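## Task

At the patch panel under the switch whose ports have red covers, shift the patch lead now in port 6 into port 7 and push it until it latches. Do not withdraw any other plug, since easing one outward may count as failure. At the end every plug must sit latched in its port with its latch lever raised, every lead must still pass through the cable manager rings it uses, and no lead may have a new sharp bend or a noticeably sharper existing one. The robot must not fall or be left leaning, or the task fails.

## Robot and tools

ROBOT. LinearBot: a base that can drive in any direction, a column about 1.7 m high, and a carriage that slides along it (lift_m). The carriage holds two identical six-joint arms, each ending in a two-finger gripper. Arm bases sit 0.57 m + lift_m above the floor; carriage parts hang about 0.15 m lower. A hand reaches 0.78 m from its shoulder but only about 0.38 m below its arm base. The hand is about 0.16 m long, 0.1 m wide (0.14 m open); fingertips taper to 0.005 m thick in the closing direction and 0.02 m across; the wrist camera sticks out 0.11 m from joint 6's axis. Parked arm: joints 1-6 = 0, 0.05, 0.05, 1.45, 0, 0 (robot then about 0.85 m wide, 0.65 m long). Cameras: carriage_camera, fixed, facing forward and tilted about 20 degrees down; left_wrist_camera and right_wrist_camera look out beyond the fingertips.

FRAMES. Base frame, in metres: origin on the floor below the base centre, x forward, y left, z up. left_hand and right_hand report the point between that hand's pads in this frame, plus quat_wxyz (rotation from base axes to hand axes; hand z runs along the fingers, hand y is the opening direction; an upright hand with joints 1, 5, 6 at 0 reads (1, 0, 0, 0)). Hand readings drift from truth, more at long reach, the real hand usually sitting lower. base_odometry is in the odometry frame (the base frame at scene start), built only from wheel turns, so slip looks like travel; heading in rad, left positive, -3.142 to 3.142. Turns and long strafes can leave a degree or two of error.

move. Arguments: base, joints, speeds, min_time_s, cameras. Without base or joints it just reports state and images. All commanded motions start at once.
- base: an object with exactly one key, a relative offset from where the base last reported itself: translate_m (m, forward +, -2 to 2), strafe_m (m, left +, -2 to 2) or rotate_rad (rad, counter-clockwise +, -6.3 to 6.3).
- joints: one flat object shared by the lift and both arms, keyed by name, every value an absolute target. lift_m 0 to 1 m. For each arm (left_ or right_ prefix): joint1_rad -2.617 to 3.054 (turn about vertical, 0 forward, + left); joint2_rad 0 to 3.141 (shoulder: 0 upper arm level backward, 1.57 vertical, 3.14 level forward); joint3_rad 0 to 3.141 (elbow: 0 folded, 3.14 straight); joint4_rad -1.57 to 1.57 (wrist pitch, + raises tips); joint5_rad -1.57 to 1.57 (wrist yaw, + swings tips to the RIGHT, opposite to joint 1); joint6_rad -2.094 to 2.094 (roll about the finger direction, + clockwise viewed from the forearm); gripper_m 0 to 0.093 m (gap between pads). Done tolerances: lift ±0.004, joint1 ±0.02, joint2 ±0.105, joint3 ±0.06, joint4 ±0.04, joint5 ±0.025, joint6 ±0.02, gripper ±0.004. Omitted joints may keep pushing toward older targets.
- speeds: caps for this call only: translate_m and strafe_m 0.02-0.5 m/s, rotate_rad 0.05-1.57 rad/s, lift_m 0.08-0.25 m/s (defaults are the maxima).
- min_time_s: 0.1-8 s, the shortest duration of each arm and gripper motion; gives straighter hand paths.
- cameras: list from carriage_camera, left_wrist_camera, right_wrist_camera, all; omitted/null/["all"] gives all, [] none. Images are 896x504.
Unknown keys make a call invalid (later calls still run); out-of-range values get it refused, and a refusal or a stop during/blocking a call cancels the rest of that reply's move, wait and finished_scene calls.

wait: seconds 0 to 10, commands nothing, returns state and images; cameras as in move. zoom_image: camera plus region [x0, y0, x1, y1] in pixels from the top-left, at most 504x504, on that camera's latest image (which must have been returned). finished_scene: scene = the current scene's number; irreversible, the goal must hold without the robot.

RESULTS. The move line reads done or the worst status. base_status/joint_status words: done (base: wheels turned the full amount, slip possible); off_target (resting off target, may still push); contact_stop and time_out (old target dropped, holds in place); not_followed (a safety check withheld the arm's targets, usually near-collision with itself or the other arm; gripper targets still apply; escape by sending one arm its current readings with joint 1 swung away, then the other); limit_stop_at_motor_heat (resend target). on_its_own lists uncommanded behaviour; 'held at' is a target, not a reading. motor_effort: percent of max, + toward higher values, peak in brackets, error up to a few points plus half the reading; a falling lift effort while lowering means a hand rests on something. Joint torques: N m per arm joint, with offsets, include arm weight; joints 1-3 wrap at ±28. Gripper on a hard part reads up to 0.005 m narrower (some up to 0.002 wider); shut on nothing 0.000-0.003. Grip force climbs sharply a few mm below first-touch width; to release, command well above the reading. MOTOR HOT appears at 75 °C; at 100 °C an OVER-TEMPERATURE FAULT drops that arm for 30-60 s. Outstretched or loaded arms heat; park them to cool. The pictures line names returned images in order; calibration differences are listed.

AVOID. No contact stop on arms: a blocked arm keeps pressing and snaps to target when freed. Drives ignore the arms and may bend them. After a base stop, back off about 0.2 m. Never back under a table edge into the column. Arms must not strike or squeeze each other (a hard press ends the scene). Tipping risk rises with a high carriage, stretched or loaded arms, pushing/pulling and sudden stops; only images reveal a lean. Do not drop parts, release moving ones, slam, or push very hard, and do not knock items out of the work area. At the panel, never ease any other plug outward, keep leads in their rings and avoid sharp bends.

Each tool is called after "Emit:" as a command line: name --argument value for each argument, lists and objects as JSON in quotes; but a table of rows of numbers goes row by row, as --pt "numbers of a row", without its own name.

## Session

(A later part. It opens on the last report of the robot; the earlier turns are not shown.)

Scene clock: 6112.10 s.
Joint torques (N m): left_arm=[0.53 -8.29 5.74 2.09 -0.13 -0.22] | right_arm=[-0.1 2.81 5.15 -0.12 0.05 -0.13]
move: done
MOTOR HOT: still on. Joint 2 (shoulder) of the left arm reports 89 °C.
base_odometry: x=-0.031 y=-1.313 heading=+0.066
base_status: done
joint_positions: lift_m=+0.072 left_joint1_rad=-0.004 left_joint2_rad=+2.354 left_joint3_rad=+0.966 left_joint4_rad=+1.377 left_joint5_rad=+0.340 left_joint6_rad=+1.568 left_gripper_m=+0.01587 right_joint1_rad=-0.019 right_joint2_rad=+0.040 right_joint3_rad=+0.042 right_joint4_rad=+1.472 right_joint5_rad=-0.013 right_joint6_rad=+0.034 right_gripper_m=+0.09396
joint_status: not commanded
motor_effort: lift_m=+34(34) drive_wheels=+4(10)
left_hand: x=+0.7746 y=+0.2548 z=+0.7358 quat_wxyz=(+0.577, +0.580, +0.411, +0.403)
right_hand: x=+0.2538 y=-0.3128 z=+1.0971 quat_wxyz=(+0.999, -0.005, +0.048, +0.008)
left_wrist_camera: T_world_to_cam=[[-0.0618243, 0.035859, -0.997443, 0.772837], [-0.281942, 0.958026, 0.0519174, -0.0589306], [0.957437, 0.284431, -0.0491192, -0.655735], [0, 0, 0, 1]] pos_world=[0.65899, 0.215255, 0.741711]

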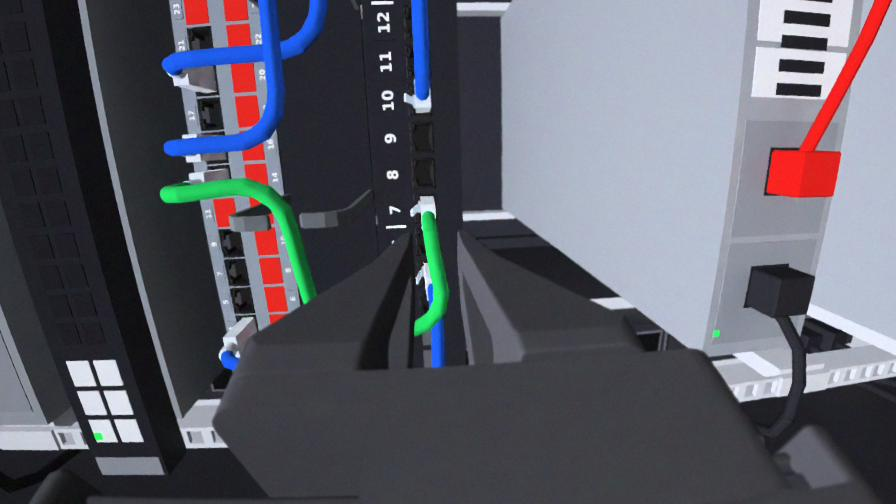

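Emit:
move --base '{"strafe_m": -0.037}' --speeds '{"strafe_m": 0.04}' --cameras '["left_wrist_camera"]'

Emit:
zoom_image --camera "left_wrist_camera" --region '[410, 260, 450, 300]'

Emit:
zoom_image --camera "left_wrist_camera" --region '[410, 325, 450, 365]'

Scene clock: 6137.67 s.
Joint torques (N m): left_arm=[0.24 -8.32 5.7 2.05 -0.12 -0.22] | right_arm=[-0.18 2.95 5.44 -0.19 0.04 -0.11]
move: done
MOTOR HOT: still on. Joint 2 (shoulder) of the left arm reports 89 °C.
base_odometry: x=-0.028 y=-1.350 heading=+0.066
base_status: done
joint_positions: lift_m=+0.072 left_joint1_rad=-0.002 left_joint2_rad=+2.354 left_joint3_rad=+0.966 left_joint4_rad=+1.379 left_joint5_rad=+0.339 left_joint6_rad=+1.568 left_gripper_m=+0.01587 right_joint1_rad=-0.019 right_joint2_rad=+0.040 right_joint3_rad=+0.042 right_joint4_rad=+1.472 right_joint5_rad=-0.013 right_joint6_rad=+0.034 right_gripper_m=+0.09396
joint_status: not commanded
motor_effort: lift_m=+34(34) drive_wheels=+5(10)
left_hand: x=+0.7749 y=+0.2563 z=+0.7364 quat_wxyz=(+0.576, +0.579, +0.411, +0.405)
right_hand: x=+0.2538 y=-0.3128 z=+1.0971 quat_wxyz=(+0.999, -0.005, +0.048, +0.008)
left_wrist_camera: T_world_to_cam=[[-0.0593374, 0.0355778, -0.997604, 0.771669], [-0.285693, 0.956957, 0.0511212, -0.0565043], [0.956482, 0.288042, -0.046619, -0.658388], [0, 0, 0, 1]] pos_world=[0.659383, 0.216261, 0.742015]

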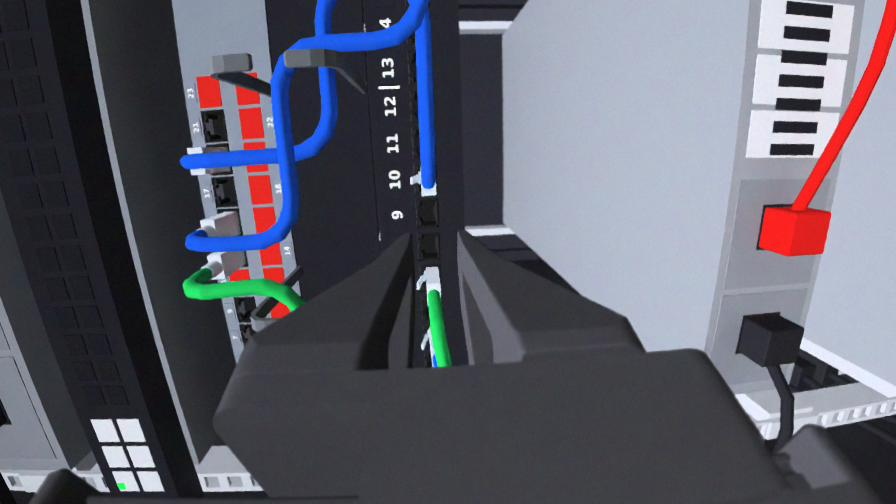

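Scaled by 12.600 (camera's finer frame: 1280x720).

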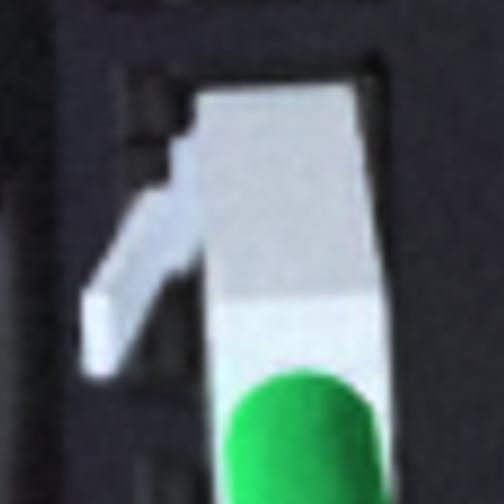

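Scaled by 12.600 (camera's finer frame: 1280x720).

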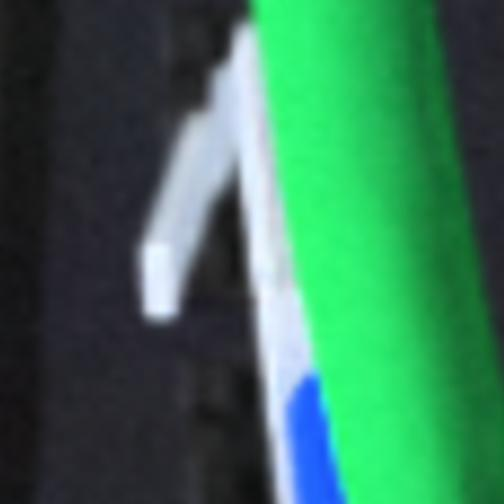

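Emit:
move --base '{"strafe_m": 0.038}' --speeds '{"strafe_m": 0.04}' --cameras '[]'

Emit:
move --base '{"translate_m": 0.050}' --speeds '{"translate_m": 0.04}' --cameras '["left_wrist_camera"]'

Emit:
zoom_image --camera "left_wrist_camera" --region '[390, 200, 490, 300]'

Scene clock: 6314.20 s.
Joint torques (N m): left_arm=[0.02 -8.31 5.72 2.06 -0.09 -0.22] | right_arm=[-0.1 2.84 5.34 -0.17 0.04 -0.11]
move: done
MOTOR HOT: still on. Joint 2 (shoulder) of the left arm reports 89 °C.
base_odometry: x=-0.031 y=-1.312 heading=+0.066
base_status: done
joint_positions: lift_m=+0.072 left_joint1_rad=+0.000 left_joint2_rad=+2.354 left_joint3_rad=+0.966 left_joint4_rad=+1.380 left_joint5_rad=+0.337 left_joint6_rad=+1.568 left_gripper_m=+0.01587 right_joint1_rad=-0.019 right_joint2_rad=+0.040 right_joint3_rad=+0.042 right_joint4_rad=+1.472 right_joint5_rad=-0.013 right_joint6_rad=+0.034 right_gripper_m=+0.09396
joint_status: not commanded
motor_effort: lift_m=+34(34) drive_wheels=-4(7)
left_hand: x=+0.7751 y=+0.2575 z=+0.7365 quat_wxyz=(+0.576, +0.578, +0.412, +0.406)
right_hand: x=+0.2538 y=-0.3129 z=+1.0971 quat_wxyz=(+0.999, -0.005, +0.048, +0.008)

Scene clock: 6315.90 s.
Joint torques (N m): left_arm=[0.03 -8.34 5.71 2.04 -0.1 -0.22] | right_arm=[-0.31 2.71 5.39 -0.2 0.03 -0.1]
move: done
MOTOR HOT: still on. Joint 2 (shoulder) of the left arm reports 89 °C.
base_odometry: x=+0.018 y=-1.308 heading=+0.067
base_status: done
joint_positions: lift_m=+0.072 left_joint1_rad=+0.000 left_joint2_rad=+2.354 left_joint3_rad=+0.966 left_joint4_rad=+1.382 left_joint5_rad=+0.337 left_joint6_rad=+1.568 left_gripper_m=+0.01587 right_joint1_rad=-0.019 right_joint2_rad=+0.040 right_joint3_rad=+0.042 right_joint4_rad=+1.473 right_joint5_rad=-0.013 right_joint6_rad=+0.034 right_gripper_m=+0.09396
joint_status: not commanded
motor_effort: lift_m=+34(34) drive_wheels=-6(11)
left_hand: x=+0.7751 y=+0.2575 z=+0.7371 quat_wxyz=(+0.576, +0.578, +0.411, +0.407)
right_hand: x=+0.2537 y=-0.3129 z=+1.0971 quat_wxyz=(+0.999, -0.005, +0.048, +0.008)
left_wrist_camera: T_world_to_cam=[[-0.0567522, 0.0354862, -0.997757, 0.770481], [-0.28871, 0.956088, 0.050426, -0.0546407], [0.955733, 0.290925, -0.0440149, -0.660878], [0, 0, 0, 1]] pos_world=[0.659574, 0.217166, 0.74242]

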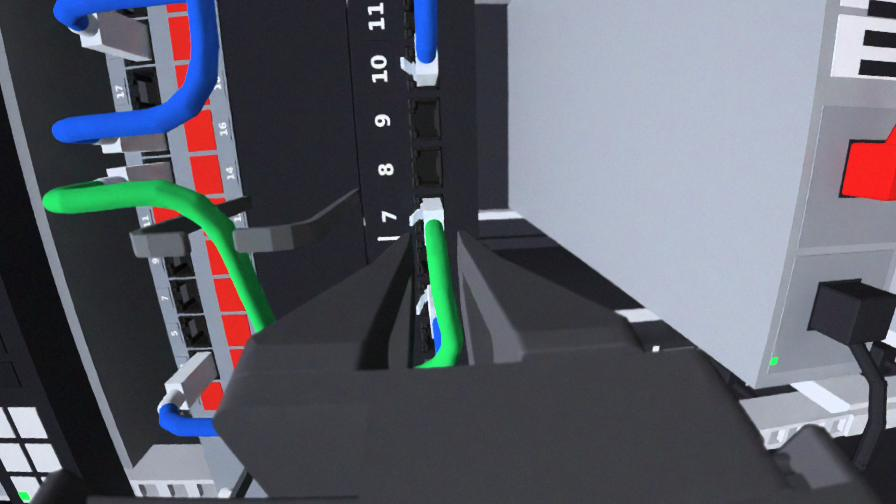

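Scaled by 5.040 (camera's finer frame: 1280x720).

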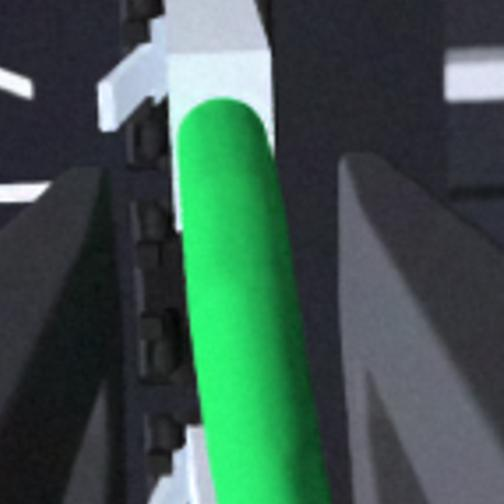

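Emit:
move --base '{"strafe_m": -0.004}' --speeds '{"strafe_m": 0.03}' --cameras '[]'

Emit:
move --base '{"translate_m": 0.008}' --speeds '{"translate_m": 0.03}' --cameras '["left_wrist_camera"]'

Emit:
zoom_image --camera "left_wrist_camera" --region '[390, 200, 490, 300]'

Scene clock: 6334.70 s.
Joint torques (N m): left_arm=[0.38 -8.34 5.7 2.03 -0.1 -0.22] | right_arm=[-0.16 2.86 5.53 -0.23 0.05 -0.13]
move: done
MOTOR HOT: still on. Joint 2 (shoulder) of the left arm reports 89 °C.
base_odometry: x=+0.019 y=-1.312 heading=+0.068
base_status: done
joint_positions: lift_m=+0.072 left_joint1_rad=-0.004 left_joint2_rad=+2.354 left_joint3_rad=+0.966 left_joint4_rad=+1.382 left_joint5_rad=+0.337 left_joint6_rad=+1.568 left_gripper_m=+0.01587 right_joint1_rad=-0.019 right_joint2_rad=+0.040 right_joint3_rad=+0.042 right_joint4_rad=+1.473 right_joint5_rad=-0.012 right_joint6_rad=+0.034 right_gripper_m=+0.09396
joint_status: not commanded
motor_effort: lift_m=+34(34) drive_wheels=-4(11)
left_hand: x=+0.7748 y=+0.2552 z=+0.7371 quat_wxyz=(+0.577, +0.578, +0.410, +0.405)
right_hand: x=+0.2537 y=-0.3129 z=+1.0971 quat_wxyz=(+0.999, -0.005, +0.048, +0.008)

Scene clock: 6335.47 s.
Joint torques (N m): left_arm=[0.44 -8.32 5.67 2.05 -0.1 -0.23] | right_arm=[-0.09 2.91 5.57 -0.2 0.01 -0.16]
move: done
MOTOR HOT: still on. Joint 2 (shoulder) of the left arm reports 89 °C.
base_odometry: x=+0.027 y=-1.311 heading=+0.069
base_status: done
joint_positions: lift_m=+0.072 left_joint1_rad=-0.005 left_joint2_rad=+2.354 left_joint3_rad=+0.966 left_joint4_rad=+1.383 left_joint5_rad=+0.337 left_joint6_rad=+1.568 left_gripper_m=+0.01587 right_joint1_rad=-0.019 right_joint2_rad=+0.040 right_joint3_rad=+0.042 right_joint4_rad=+1.473 right_joint5_rad=-0.012 right_joint6_rad=+0.034 right_gripper_m=+0.09396
joint_status: not commanded
motor_effort: lift_m=+34(34) drive_wheels=-7(12)
left_hand: x=+0.7748 y=+0.2550 z=+0.7372 quat_wxyz=(+0.577, +0.578, +0.410, +0.405)
right_hand: x=+0.2535 y=-0.3129 z=+1.0971 quat_wxyz=(+0.999, -0.005, +0.048, +0.008)
left_wrist_camera: T_world_to_cam=[[-0.0558386, 0.0356562, -0.997803, 0.770025], [-0.284459, 0.957377, 0.0501303, -0.0557053], [0.957061, 0.286633, -0.0433158, -0.660371], [0, 0, 0, 1]] pos_world=[0.659167, 0.215159, 0.742521]

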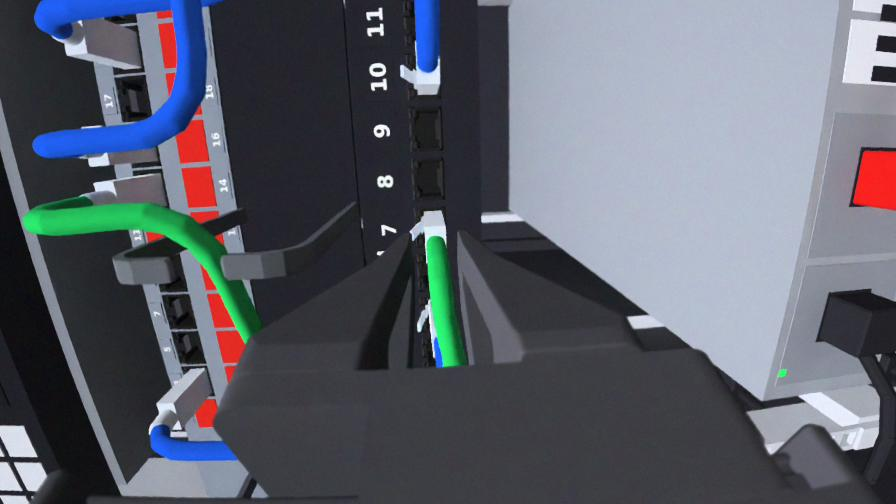

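Scaled by 5.040 (camera's finer frame: 1280x720).

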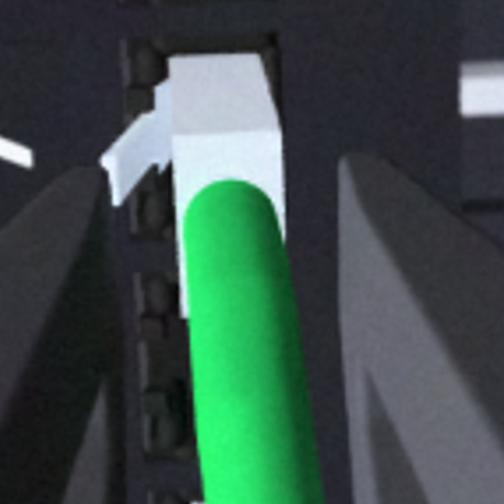

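Emit:
move --joints '{"left_gripper_m": 0.001}' --min_time_s 1.5 --cameras '["left_wrist_camera"]'

Emit:
zoom_image --camera "left_wrist_camera" --region '[390, 200, 490, 300]'

Emit:
move --base '{"translate_m": -0.007}' --speeds '{"translate_m": 0.03}' --cameras '[]'

Emit:
move --base '{"translate_m": -0.005}' --speeds '{"translate_m": 0.03}' --cameras '["left_wrist_camera"]'

Emit:
zoom_image --camera "left_wrist_camera" --region '[390, 200, 490, 300]'

Scene clock: 6355.20 s.
Joint torques (N m): left_arm=[0.51 -8.31 5.78 2.02 -0.1 -0.23] | right_arm=[-0.14 2.99 5.22 -0.17 0.04 -0.15]
move: off_target
MOTOR HOT: still on. Joint 2 (shoulder) of the left arm reports 89 °C.
base_odometry: x=+0.027 y=-1.311 heading=+0.069
base_status: not commanded
joint_positions: lift_m=+0.072 left_joint1_rad=-0.005 left_joint2_rad=+2.354 left_joint3_rad=+0.966 left_joint4_rad=+1.383 left_joint5_rad=+0.337 left_joint6_rad=+1.568 left_gripper_m=+0.00591 right_joint1_rad=-0.019 right_joint2_rad=+0.040 right_joint3_rad=+0.042 right_joint4_rad=+1.473 right_joint5_rad=-0.012 right_joint6_rad=+0.034 right_gripper_m=+0.09396
joint_status: left_gripper_m off_target (ended at +0.00593, target +0.00100)
motor_effort: lift_m=+34(34) drive_wheels=-7(8)
left_hand: x=+0.7748 y=+0.2550 z=+0.7373 quat_wxyz=(+0.577, +0.578, +0.410, +0.406)
right_hand: x=+0.2535 y=-0.3129 z=+1.0971 quat_wxyz=(+0.999, -0.005, +0.048, +0.008)
left_wrist_camera: T_world_to_cam=[[-0.0554282, 0.035676, -0.997825, 0.769767], [-0.284483, 0.957375, 0.0500325, -0.0556165], [0.957077, 0.286638, -0.0429163, -0.660678], [0, 0, 0, 1]] pos_world=[0.659165, 0.215159, 0.742522]

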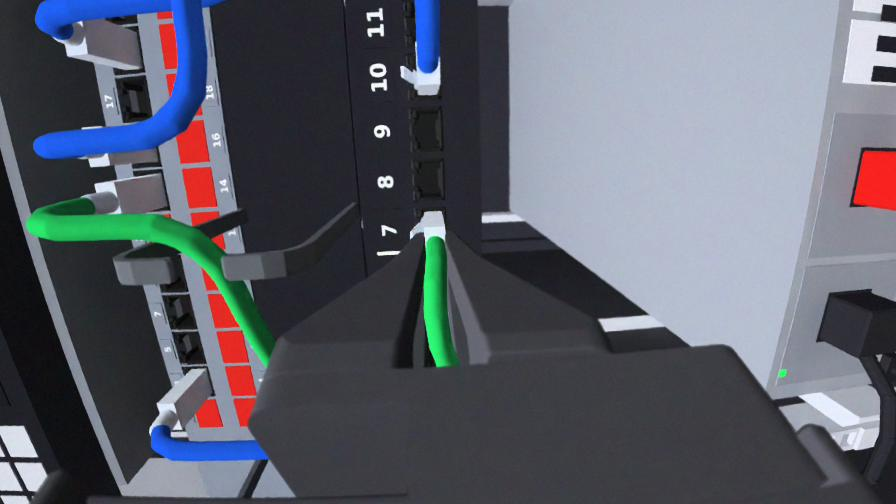

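Scaled by 5.040 (camera's finer frame: 1280x720).

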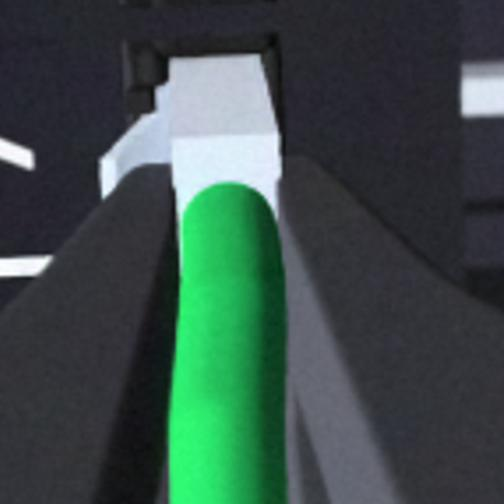

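Scene clock: 6355.87 s.
Joint torques (N m): left_arm=[0.64 -8.39 3.97 2.31 0.06 -0.21] | right_arm=[-0.18 2.77 5.37 -0.17 0.03 -0.11]
move: done
MOTOR HOT: still on. Joint 2 (shoulder) of the left arm reports 89 °C.
base_odometry: x=+0.020 y=-1.312 heading=+0.069
base_status: done
joint_positions: lift_m=+0.072 left_joint1_rad=-0.008 left_joint2_rad=+2.354 left_joint3_rad=+0.988 left_joint4_rad=+1.355 left_joint5_rad=+0.327 left_joint6_rad=+1.568 left_gripper_m=+0.00586 right_joint1_rad=-0.019 right_joint2_rad=+0.040 right_joint3_rad=+0.042 right_joint4_rad=+1.473 right_joint5_rad=-0.013 right_joint6_rad=+0.034 right_gripper_m=+0.09396
joint_status: not commanded
motor_effort: lift_m=+34(34) drive_wheels=-2(11)
left_hand: x=+0.7802 y=+0.2552 z=+0.7382 quat_wxyz=(+0.575, +0.578, +0.413, +0.406)
right_hand: x=+0.2537 y=-0.3129 z=+1.0971 quat_wxyz=(+0.999, -0.005, +0.048, +0.008)

Scene clock: 6356.50 s.
Joint torques (N m): left_arm=[0.85 -8.53 2.67 2.51 0.18 -0.21] | right_arm=[-0.17 3.1 5.19 -0.16 0.04 -0.15]
move: done
MOTOR HOT: still on. Joint 2 (shoulder) of the left arm reports 89 °C.
base_odometry: x=+0.015 y=-1.312 heading=+0.068
base_status: done
joint_positions: lift_m=+0.072 left_joint1_rad=-0.009 left_joint2_rad=+2.354 left_joint3_rad=+1.003 left_joint4_rad=+1.336 left_joint5_rad=+0.314 left_joint6_rad=+1.568 left_gripper_m=+0.00584 right_joint1_rad=-0.019 right_joint2_rad=+0.040 right_joint3_rad=+0.042 right_joint4_rad=+1.472 right_joint5_rad=-0.013 right_joint6_rad=+0.034 right_gripper_m=+0.09396
joint_status: not commanded
motor_effort: lift_m=+34(34) drive_wheels=-7(11)
left_hand: x=+0.7842 y=+0.2564 z=+0.7387 quat_wxyz=(+0.571, +0.577, +0.418, +0.408)
right_hand: x=+0.2538 y=-0.3129 z=+1.0971 quat_wxyz=(+0.999, -0.005, +0.048, +0.008)
left_wrist_camera: T_world_to_cam=[[-0.0671822, 0.0348343, -0.997132, 0.780473], [-0.302088, 0.951772, 0.0536029, -0.0417613], [0.95091, 0.304823, -0.0534191, -0.662115], [0, 0, 0, 1]] pos_world=[0.66943, 0.214388, 0.745103]

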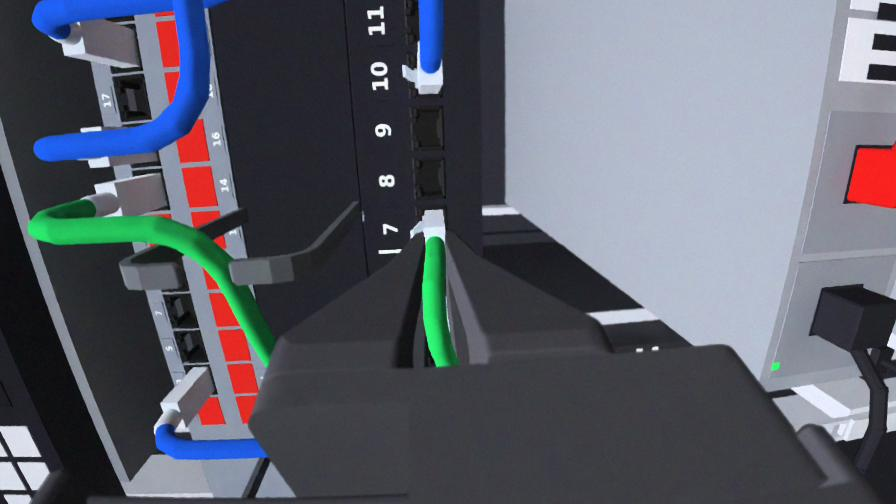

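Scaled by 5.040 (camera's finer frame: 1280x720).

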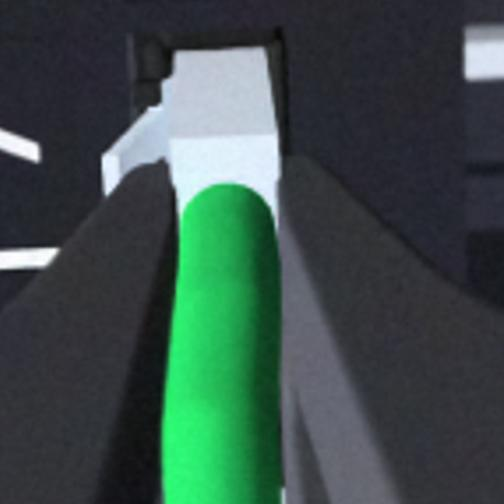

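Emit:
move --base '{"translate_m": 0.025}' --speeds '{"translate_m": 0.03}' --cameras '[]'

Emit:
move --base '{"translate_m": -0.011}' --speeds '{"translate_m": 0.03}' --cameras '["left_wrist_camera"]'

Emit:
zoom_image --camera "left_wrist_camera" --region '[390, 200, 490, 300]'

Scene clock: 6373.60 s.
Joint torques (N m): left_arm=[-0.64 -8.06 9.09 1.43 -0.75 -0.24] | right_arm=[-0.23 3.07 5.39 -0.19 0.09 -0.12]
move: done
MOTOR HOT: still on. Joint 2 (shoulder) of the left arm reports 90 °C.
base_odometry: x=+0.040 y=-1.310 heading=+0.069
base_status: done
joint_positions: lift_m=+0.072 left_joint1_rad=+0.007 left_joint2_rad=+2.354 left_joint3_rad=+0.927 left_joint4_rad=+1.437 left_joint5_rad=+0.392 left_joint6_rad=+1.569 left_gripper_m=+0.00584 right_joint1_rad=-0.019 right_joint2_rad=+0.040 right_joint3_rad=+0.042 right_joint4_rad=+1.473 right_joint5_rad=-0.013 right_joint6_rad=+0.034 right_gripper_m=+0.09396
joint_status: not commanded
motor_effort: lift_m=+34(34) drive_wheels=+12(15)
left_hand: x=+0.7631 y=+0.2524 z=+0.7370 quat_wxyz=(+0.589, +0.584, +0.392, +0.398)
right_hand: x=+0.2535 y=-0.3129 z=+1.0971 quat_wxyz=(+0.999, -0.005, +0.048, +0.008)

Scene clock: 6374.37 s.
Joint torques (N m): left_arm=[-0.13 -8.28 6.12 1.94 -0.3 -0.22] | right_arm=[-0.25 3.07 5.22 -0.22 0.06 -0.14]
move: done
MOTOR HOT: still on. Joint 2 (shoulder) of the left arm reports 90 °C.
base_odometry: x=+0.029 y=-1.311 heading=+0.069
base_status: done
joint_positions: lift_m=+0.072 left_joint1_rad=+0.000 left_joint2_rad=+2.354 left_joint3_rad=+0.960 left_joint4_rad=+1.392 left_joint5_rad=+0.353 left_joint6_rad=+1.569 left_gripper_m=+0.00584 right_joint1_rad=-0.019 right_joint2_rad=+0.040 right_joint3_rad=+0.042 right_joint4_rad=+1.473 right_joint5_rad=-0.013 right_joint6_rad=+0.034 right_gripper_m=+0.09396
joint_status: not commanded
motor_effort: lift_m=+34(34) drive_wheels=+2(7)
left_hand: x=+0.7728 y=+0.2554 z=+0.7373 quat_wxyz=(+0.580, +0.580, +0.406, +0.404)
right_hand: x=+0.2537 y=-0.3129 z=+1.0971 quat_wxyz=(+0.999, -0.005, +0.048, +0.008)
left_wrist_camera: T_world_to_cam=[[-0.0524222, 0.0372188, -0.997931, 0.766951], [-0.274655, 0.96023, 0.0502405, -0.0650258], [0.960113, 0.27672, -0.040115, -0.660754], [0, 0, 0, 1]] pos_world=[0.656744, 0.216739, 0.742125]

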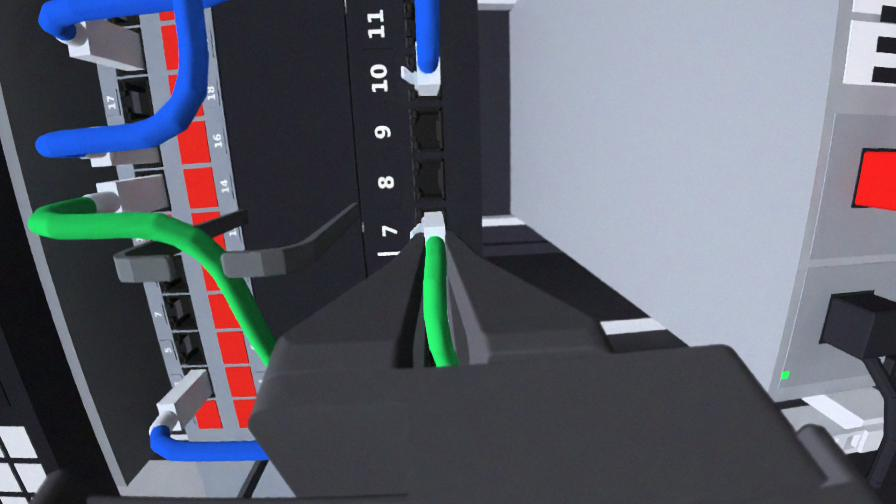

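Scaled by 5.040 (camera's finer frame: 1280x720).

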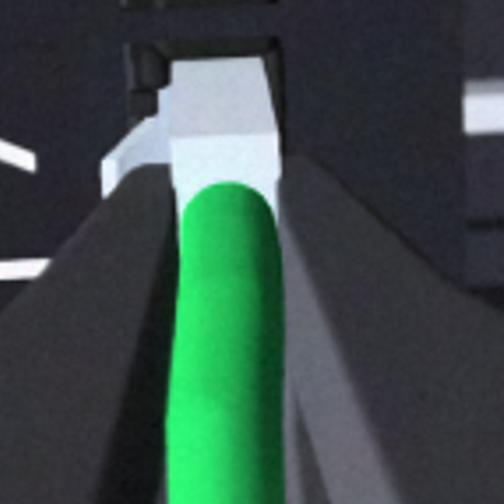

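Emit:
move --joints '{"left_gripper_m": 0.016}' --min_time_s 1.5 --cameras '[]'

Emit:
move --base '{"translate_m": -0.059}' --speeds '{"translate_m": 0.04}' --cameras '["left_wrist_camera"]'

Emit:
zoom_image --camera "left_wrist_camera" --region '[410, 185, 450, 225]'

Emit:
zoom_image --camera "left_wrist_camera" --region '[410, 255, 450, 295]'

Scene clock: 6384.13 s.
Joint torques (N m): left_arm=[0.08 -8.31 6.24 1.95 -0.26 -0.23] | right_arm=[-0.25 2.97 5.3 -0.13 0.01 -0.15]
move: done
MOTOR HOT: still on. Joint 2 (shoulder) of the left arm reports 90 °C.
base_odometry: x=+0.029 y=-1.311 heading=+0.069
base_status: not commanded
joint_positions: lift_m=+0.072 left_joint1_rad=+0.000 left_joint2_rad=+2.354 left_joint3_rad=+0.960 left_joint4_rad=+1.392 left_joint5_rad=+0.351 left_joint6_rad=+1.569 left_gripper_m=+0.01587 right_joint1_rad=-0.019 right_joint2_rad=+0.040 right_joint3_rad=+0.042 right_joint4_rad=+1.473 right_joint5_rad=-0.013 right_joint6_rad=+0.034 right_gripper_m=+0.09396
joint_status: all done
motor_effort: lift_m=+34(34) drive_wheels=+1(3)
left_hand: x=+0.7729 y=+0.2554 z=+0.7373 quat_wxyz=(+0.579, +0.580, +0.406, +0.404)
right_hand: x=+0.2537 y=-0.3129 z=+1.0971 quat_wxyz=(+0.999, -0.005, +0.048, +0.008)

Scene clock: 6386.07 s.
Joint torques (N m): left_arm=[0.14 -8.27 6.22 1.94 -0.13 -0.22] | right_arm=[-0.03 2.96 5.33 -0.17 0.03 -0.16]
move: done
MOTOR HOT: still on. Joint 2 (shoulder) of the left arm reports 90 °C.
base_odometry: x=-0.030 y=-1.315 heading=+0.068
base_status: done
joint_positions: lift_m=+0.072 left_joint1_rad=+0.000 left_joint2_rad=+2.354 left_joint3_rad=+0.960 left_joint4_rad=+1.391 left_joint5_rad=+0.340 left_joint6_rad=+1.569 left_gripper_m=+0.01587 right_joint1_rad=-0.019 right_joint2_rad=+0.040 right_joint3_rad=+0.042 right_joint4_rad=+1.473 right_joint5_rad=-0.013 right_joint6_rad=+0.034 right_gripper_m=+0.09396
joint_status: not commanded
motor_effort: lift_m=+34(34) drive_wheels=+8(10)
left_hand: x=+0.7735 y=+0.2571 z=+0.7371 quat_wxyz=(+0.577, +0.578, +0.409, +0.407)
right_hand: x=+0.2537 y=-0.3129 z=+1.0971 quat_wxyz=(+0.999, -0.005, +0.048, +0.008)
left_wrist_camera: T_world_to_cam=[[-0.0536277, 0.036657, -0.997888, 0.767784], [-0.28632, 0.956801, 0.0505348, -0.0567919], [0.956632, 0.288425, -0.0408154, -0.661743], [0, 0, 0, 1]] pos_world=[0.657959, 0.217057, 0.742023]

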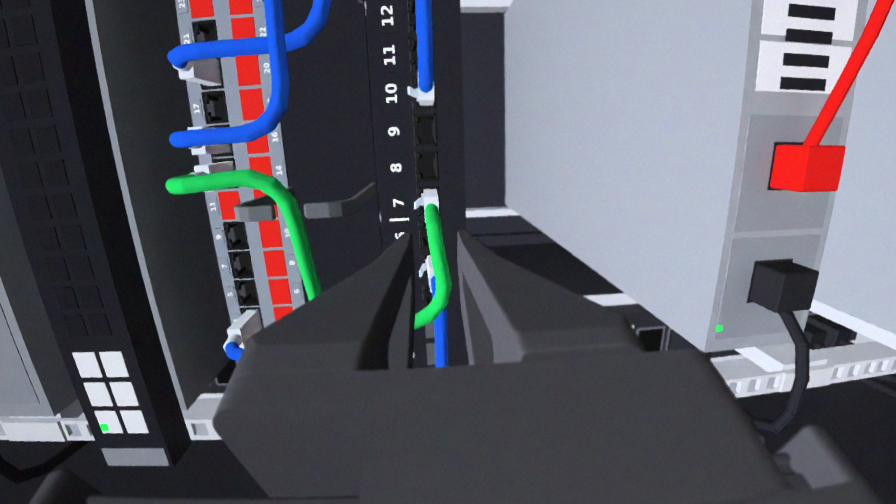

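Scaled by 12.600 (camera's finer frame: 1280x720).

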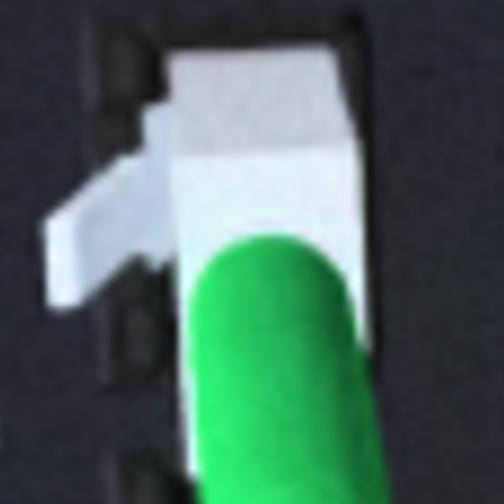

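Scaled by 12.600 (camera's finer frame: 1280x720).

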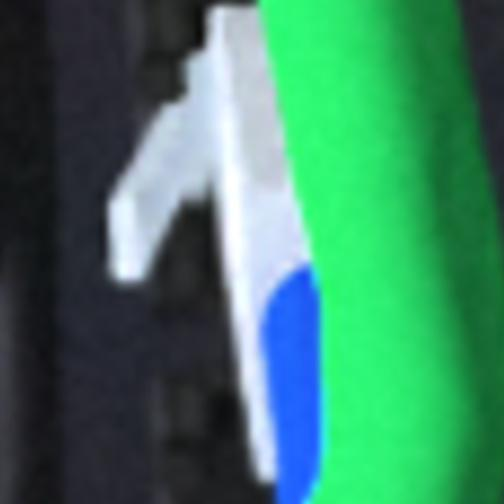

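Emit:
move --base '{"translate_m": -0.17}' --speeds '{"translate_m": 0.1}' --cameras '["left_wrist_camera", "carriage_camera"]'

Emit:
zoom_image --camera "left_wrist_camera" --region '[330, 60, 530, 260]'

Scene clock: 6419.17 s.
Joint torques (N m): left_arm=[0.01 -8.36 6.08 1.97 -0.11 -0.24] | right_arm=[0.01 3 5.39 -0.21 0.05 -0.14]
move: done
MOTOR HOT: still on. Joint 2 (shoulder) of the left arm reports 89 °C.
base_odometry: x=-0.200 y=-1.326 heading=+0.069
base_status: done
joint_positions: lift_m=+0.072 left_joint1_rad=+0.000 left_joint2_rad=+2.354 left_joint3_rad=+0.961 left_joint4_rad=+1.388 left_joint5_rad=+0.339 left_joint6_rad=+1.569 left_gripper_m=+0.01587 right_joint1_rad=-0.019 right_joint2_rad=+0.040 right_joint3_rad=+0.042 right_joint4_rad=+1.472 right_joint5_rad=-0.013 right_joint6_rad=+0.034 right_gripper_m=+0.09396
joint_status: not commanded
motor_effort: lift_m=+34(34) drive_wheels=-1(13)
left_hand: x=+0.7738 y=+0.2572 z=+0.7368 quat_wxyz=(+0.577, +0.578, +0.410, +0.407)
right_hand: x=+0.2539 y=-0.3129 z=+1.0971 quat_wxyz=(+0.999, -0.005, +0.049, +0.008)
pictures: carriage_camera, left_wrist_camera
carriage_camera: T_world_to_cam=[[-0.031539, -0.999314, -0.0194245, 0.0237511], [-0.335851, 0.0288998, -0.941472, 1.07621], [0.941387, -0.0231694, -0.336532, 0.219999], [0, 0, 0, 1]] pos_world=[0.155091, -0.00227023, 1.08772]
left_wrist_camera: T_world_to_cam=[[-0.0552098, 0.0365652, -0.997805, 0.768699], [-0.287042, 0.956563, 0.0509362, -0.0564709], [0.956326, 0.289224, -0.0423159, -0.6609], [0, 0, 0, 1]] pos_world=[0.658266, 0.217059, 0.741921]

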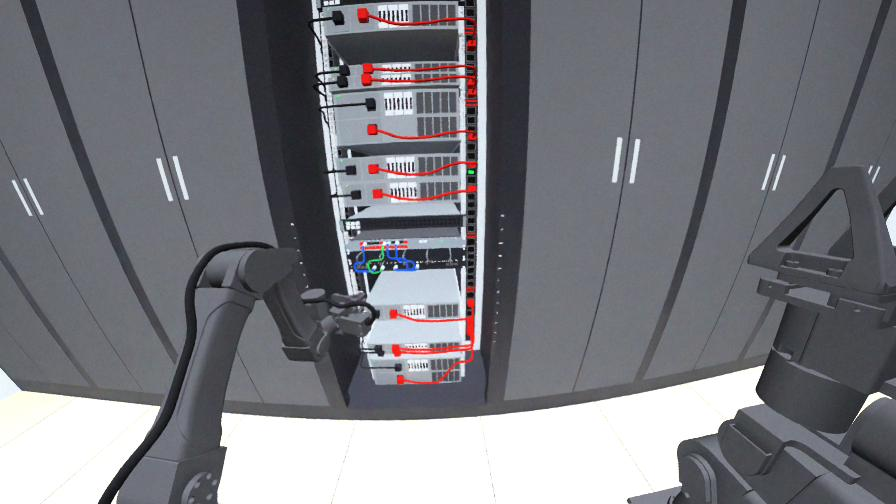

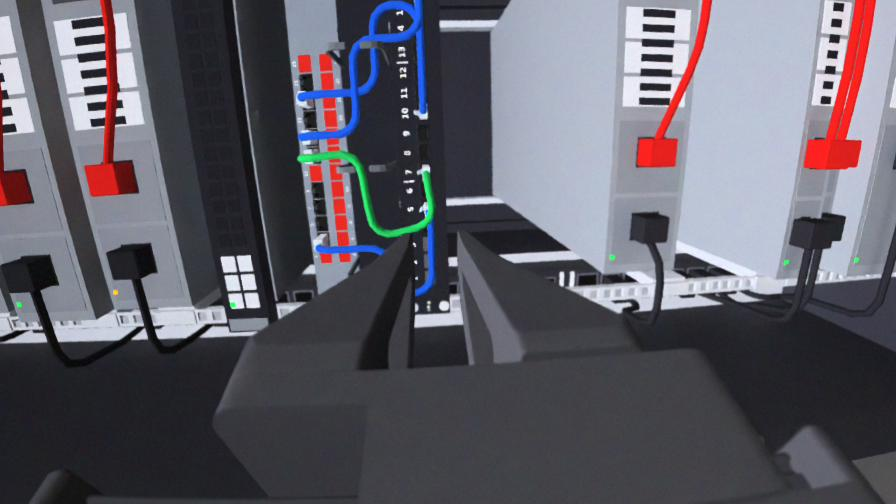

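Scaled by 2.520 (camera's finer frame: 1280x720).

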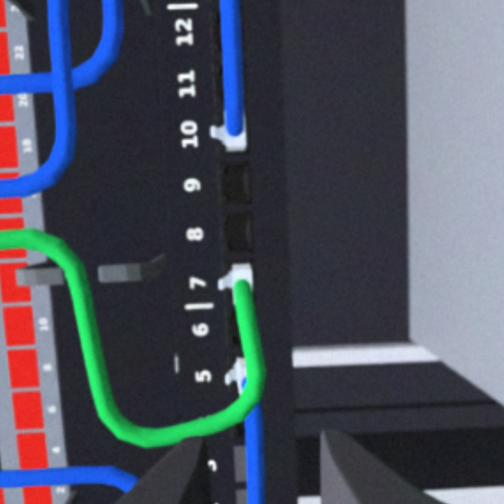

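Emit:
finished_scene --scene 2

The scene is finished: the task was done.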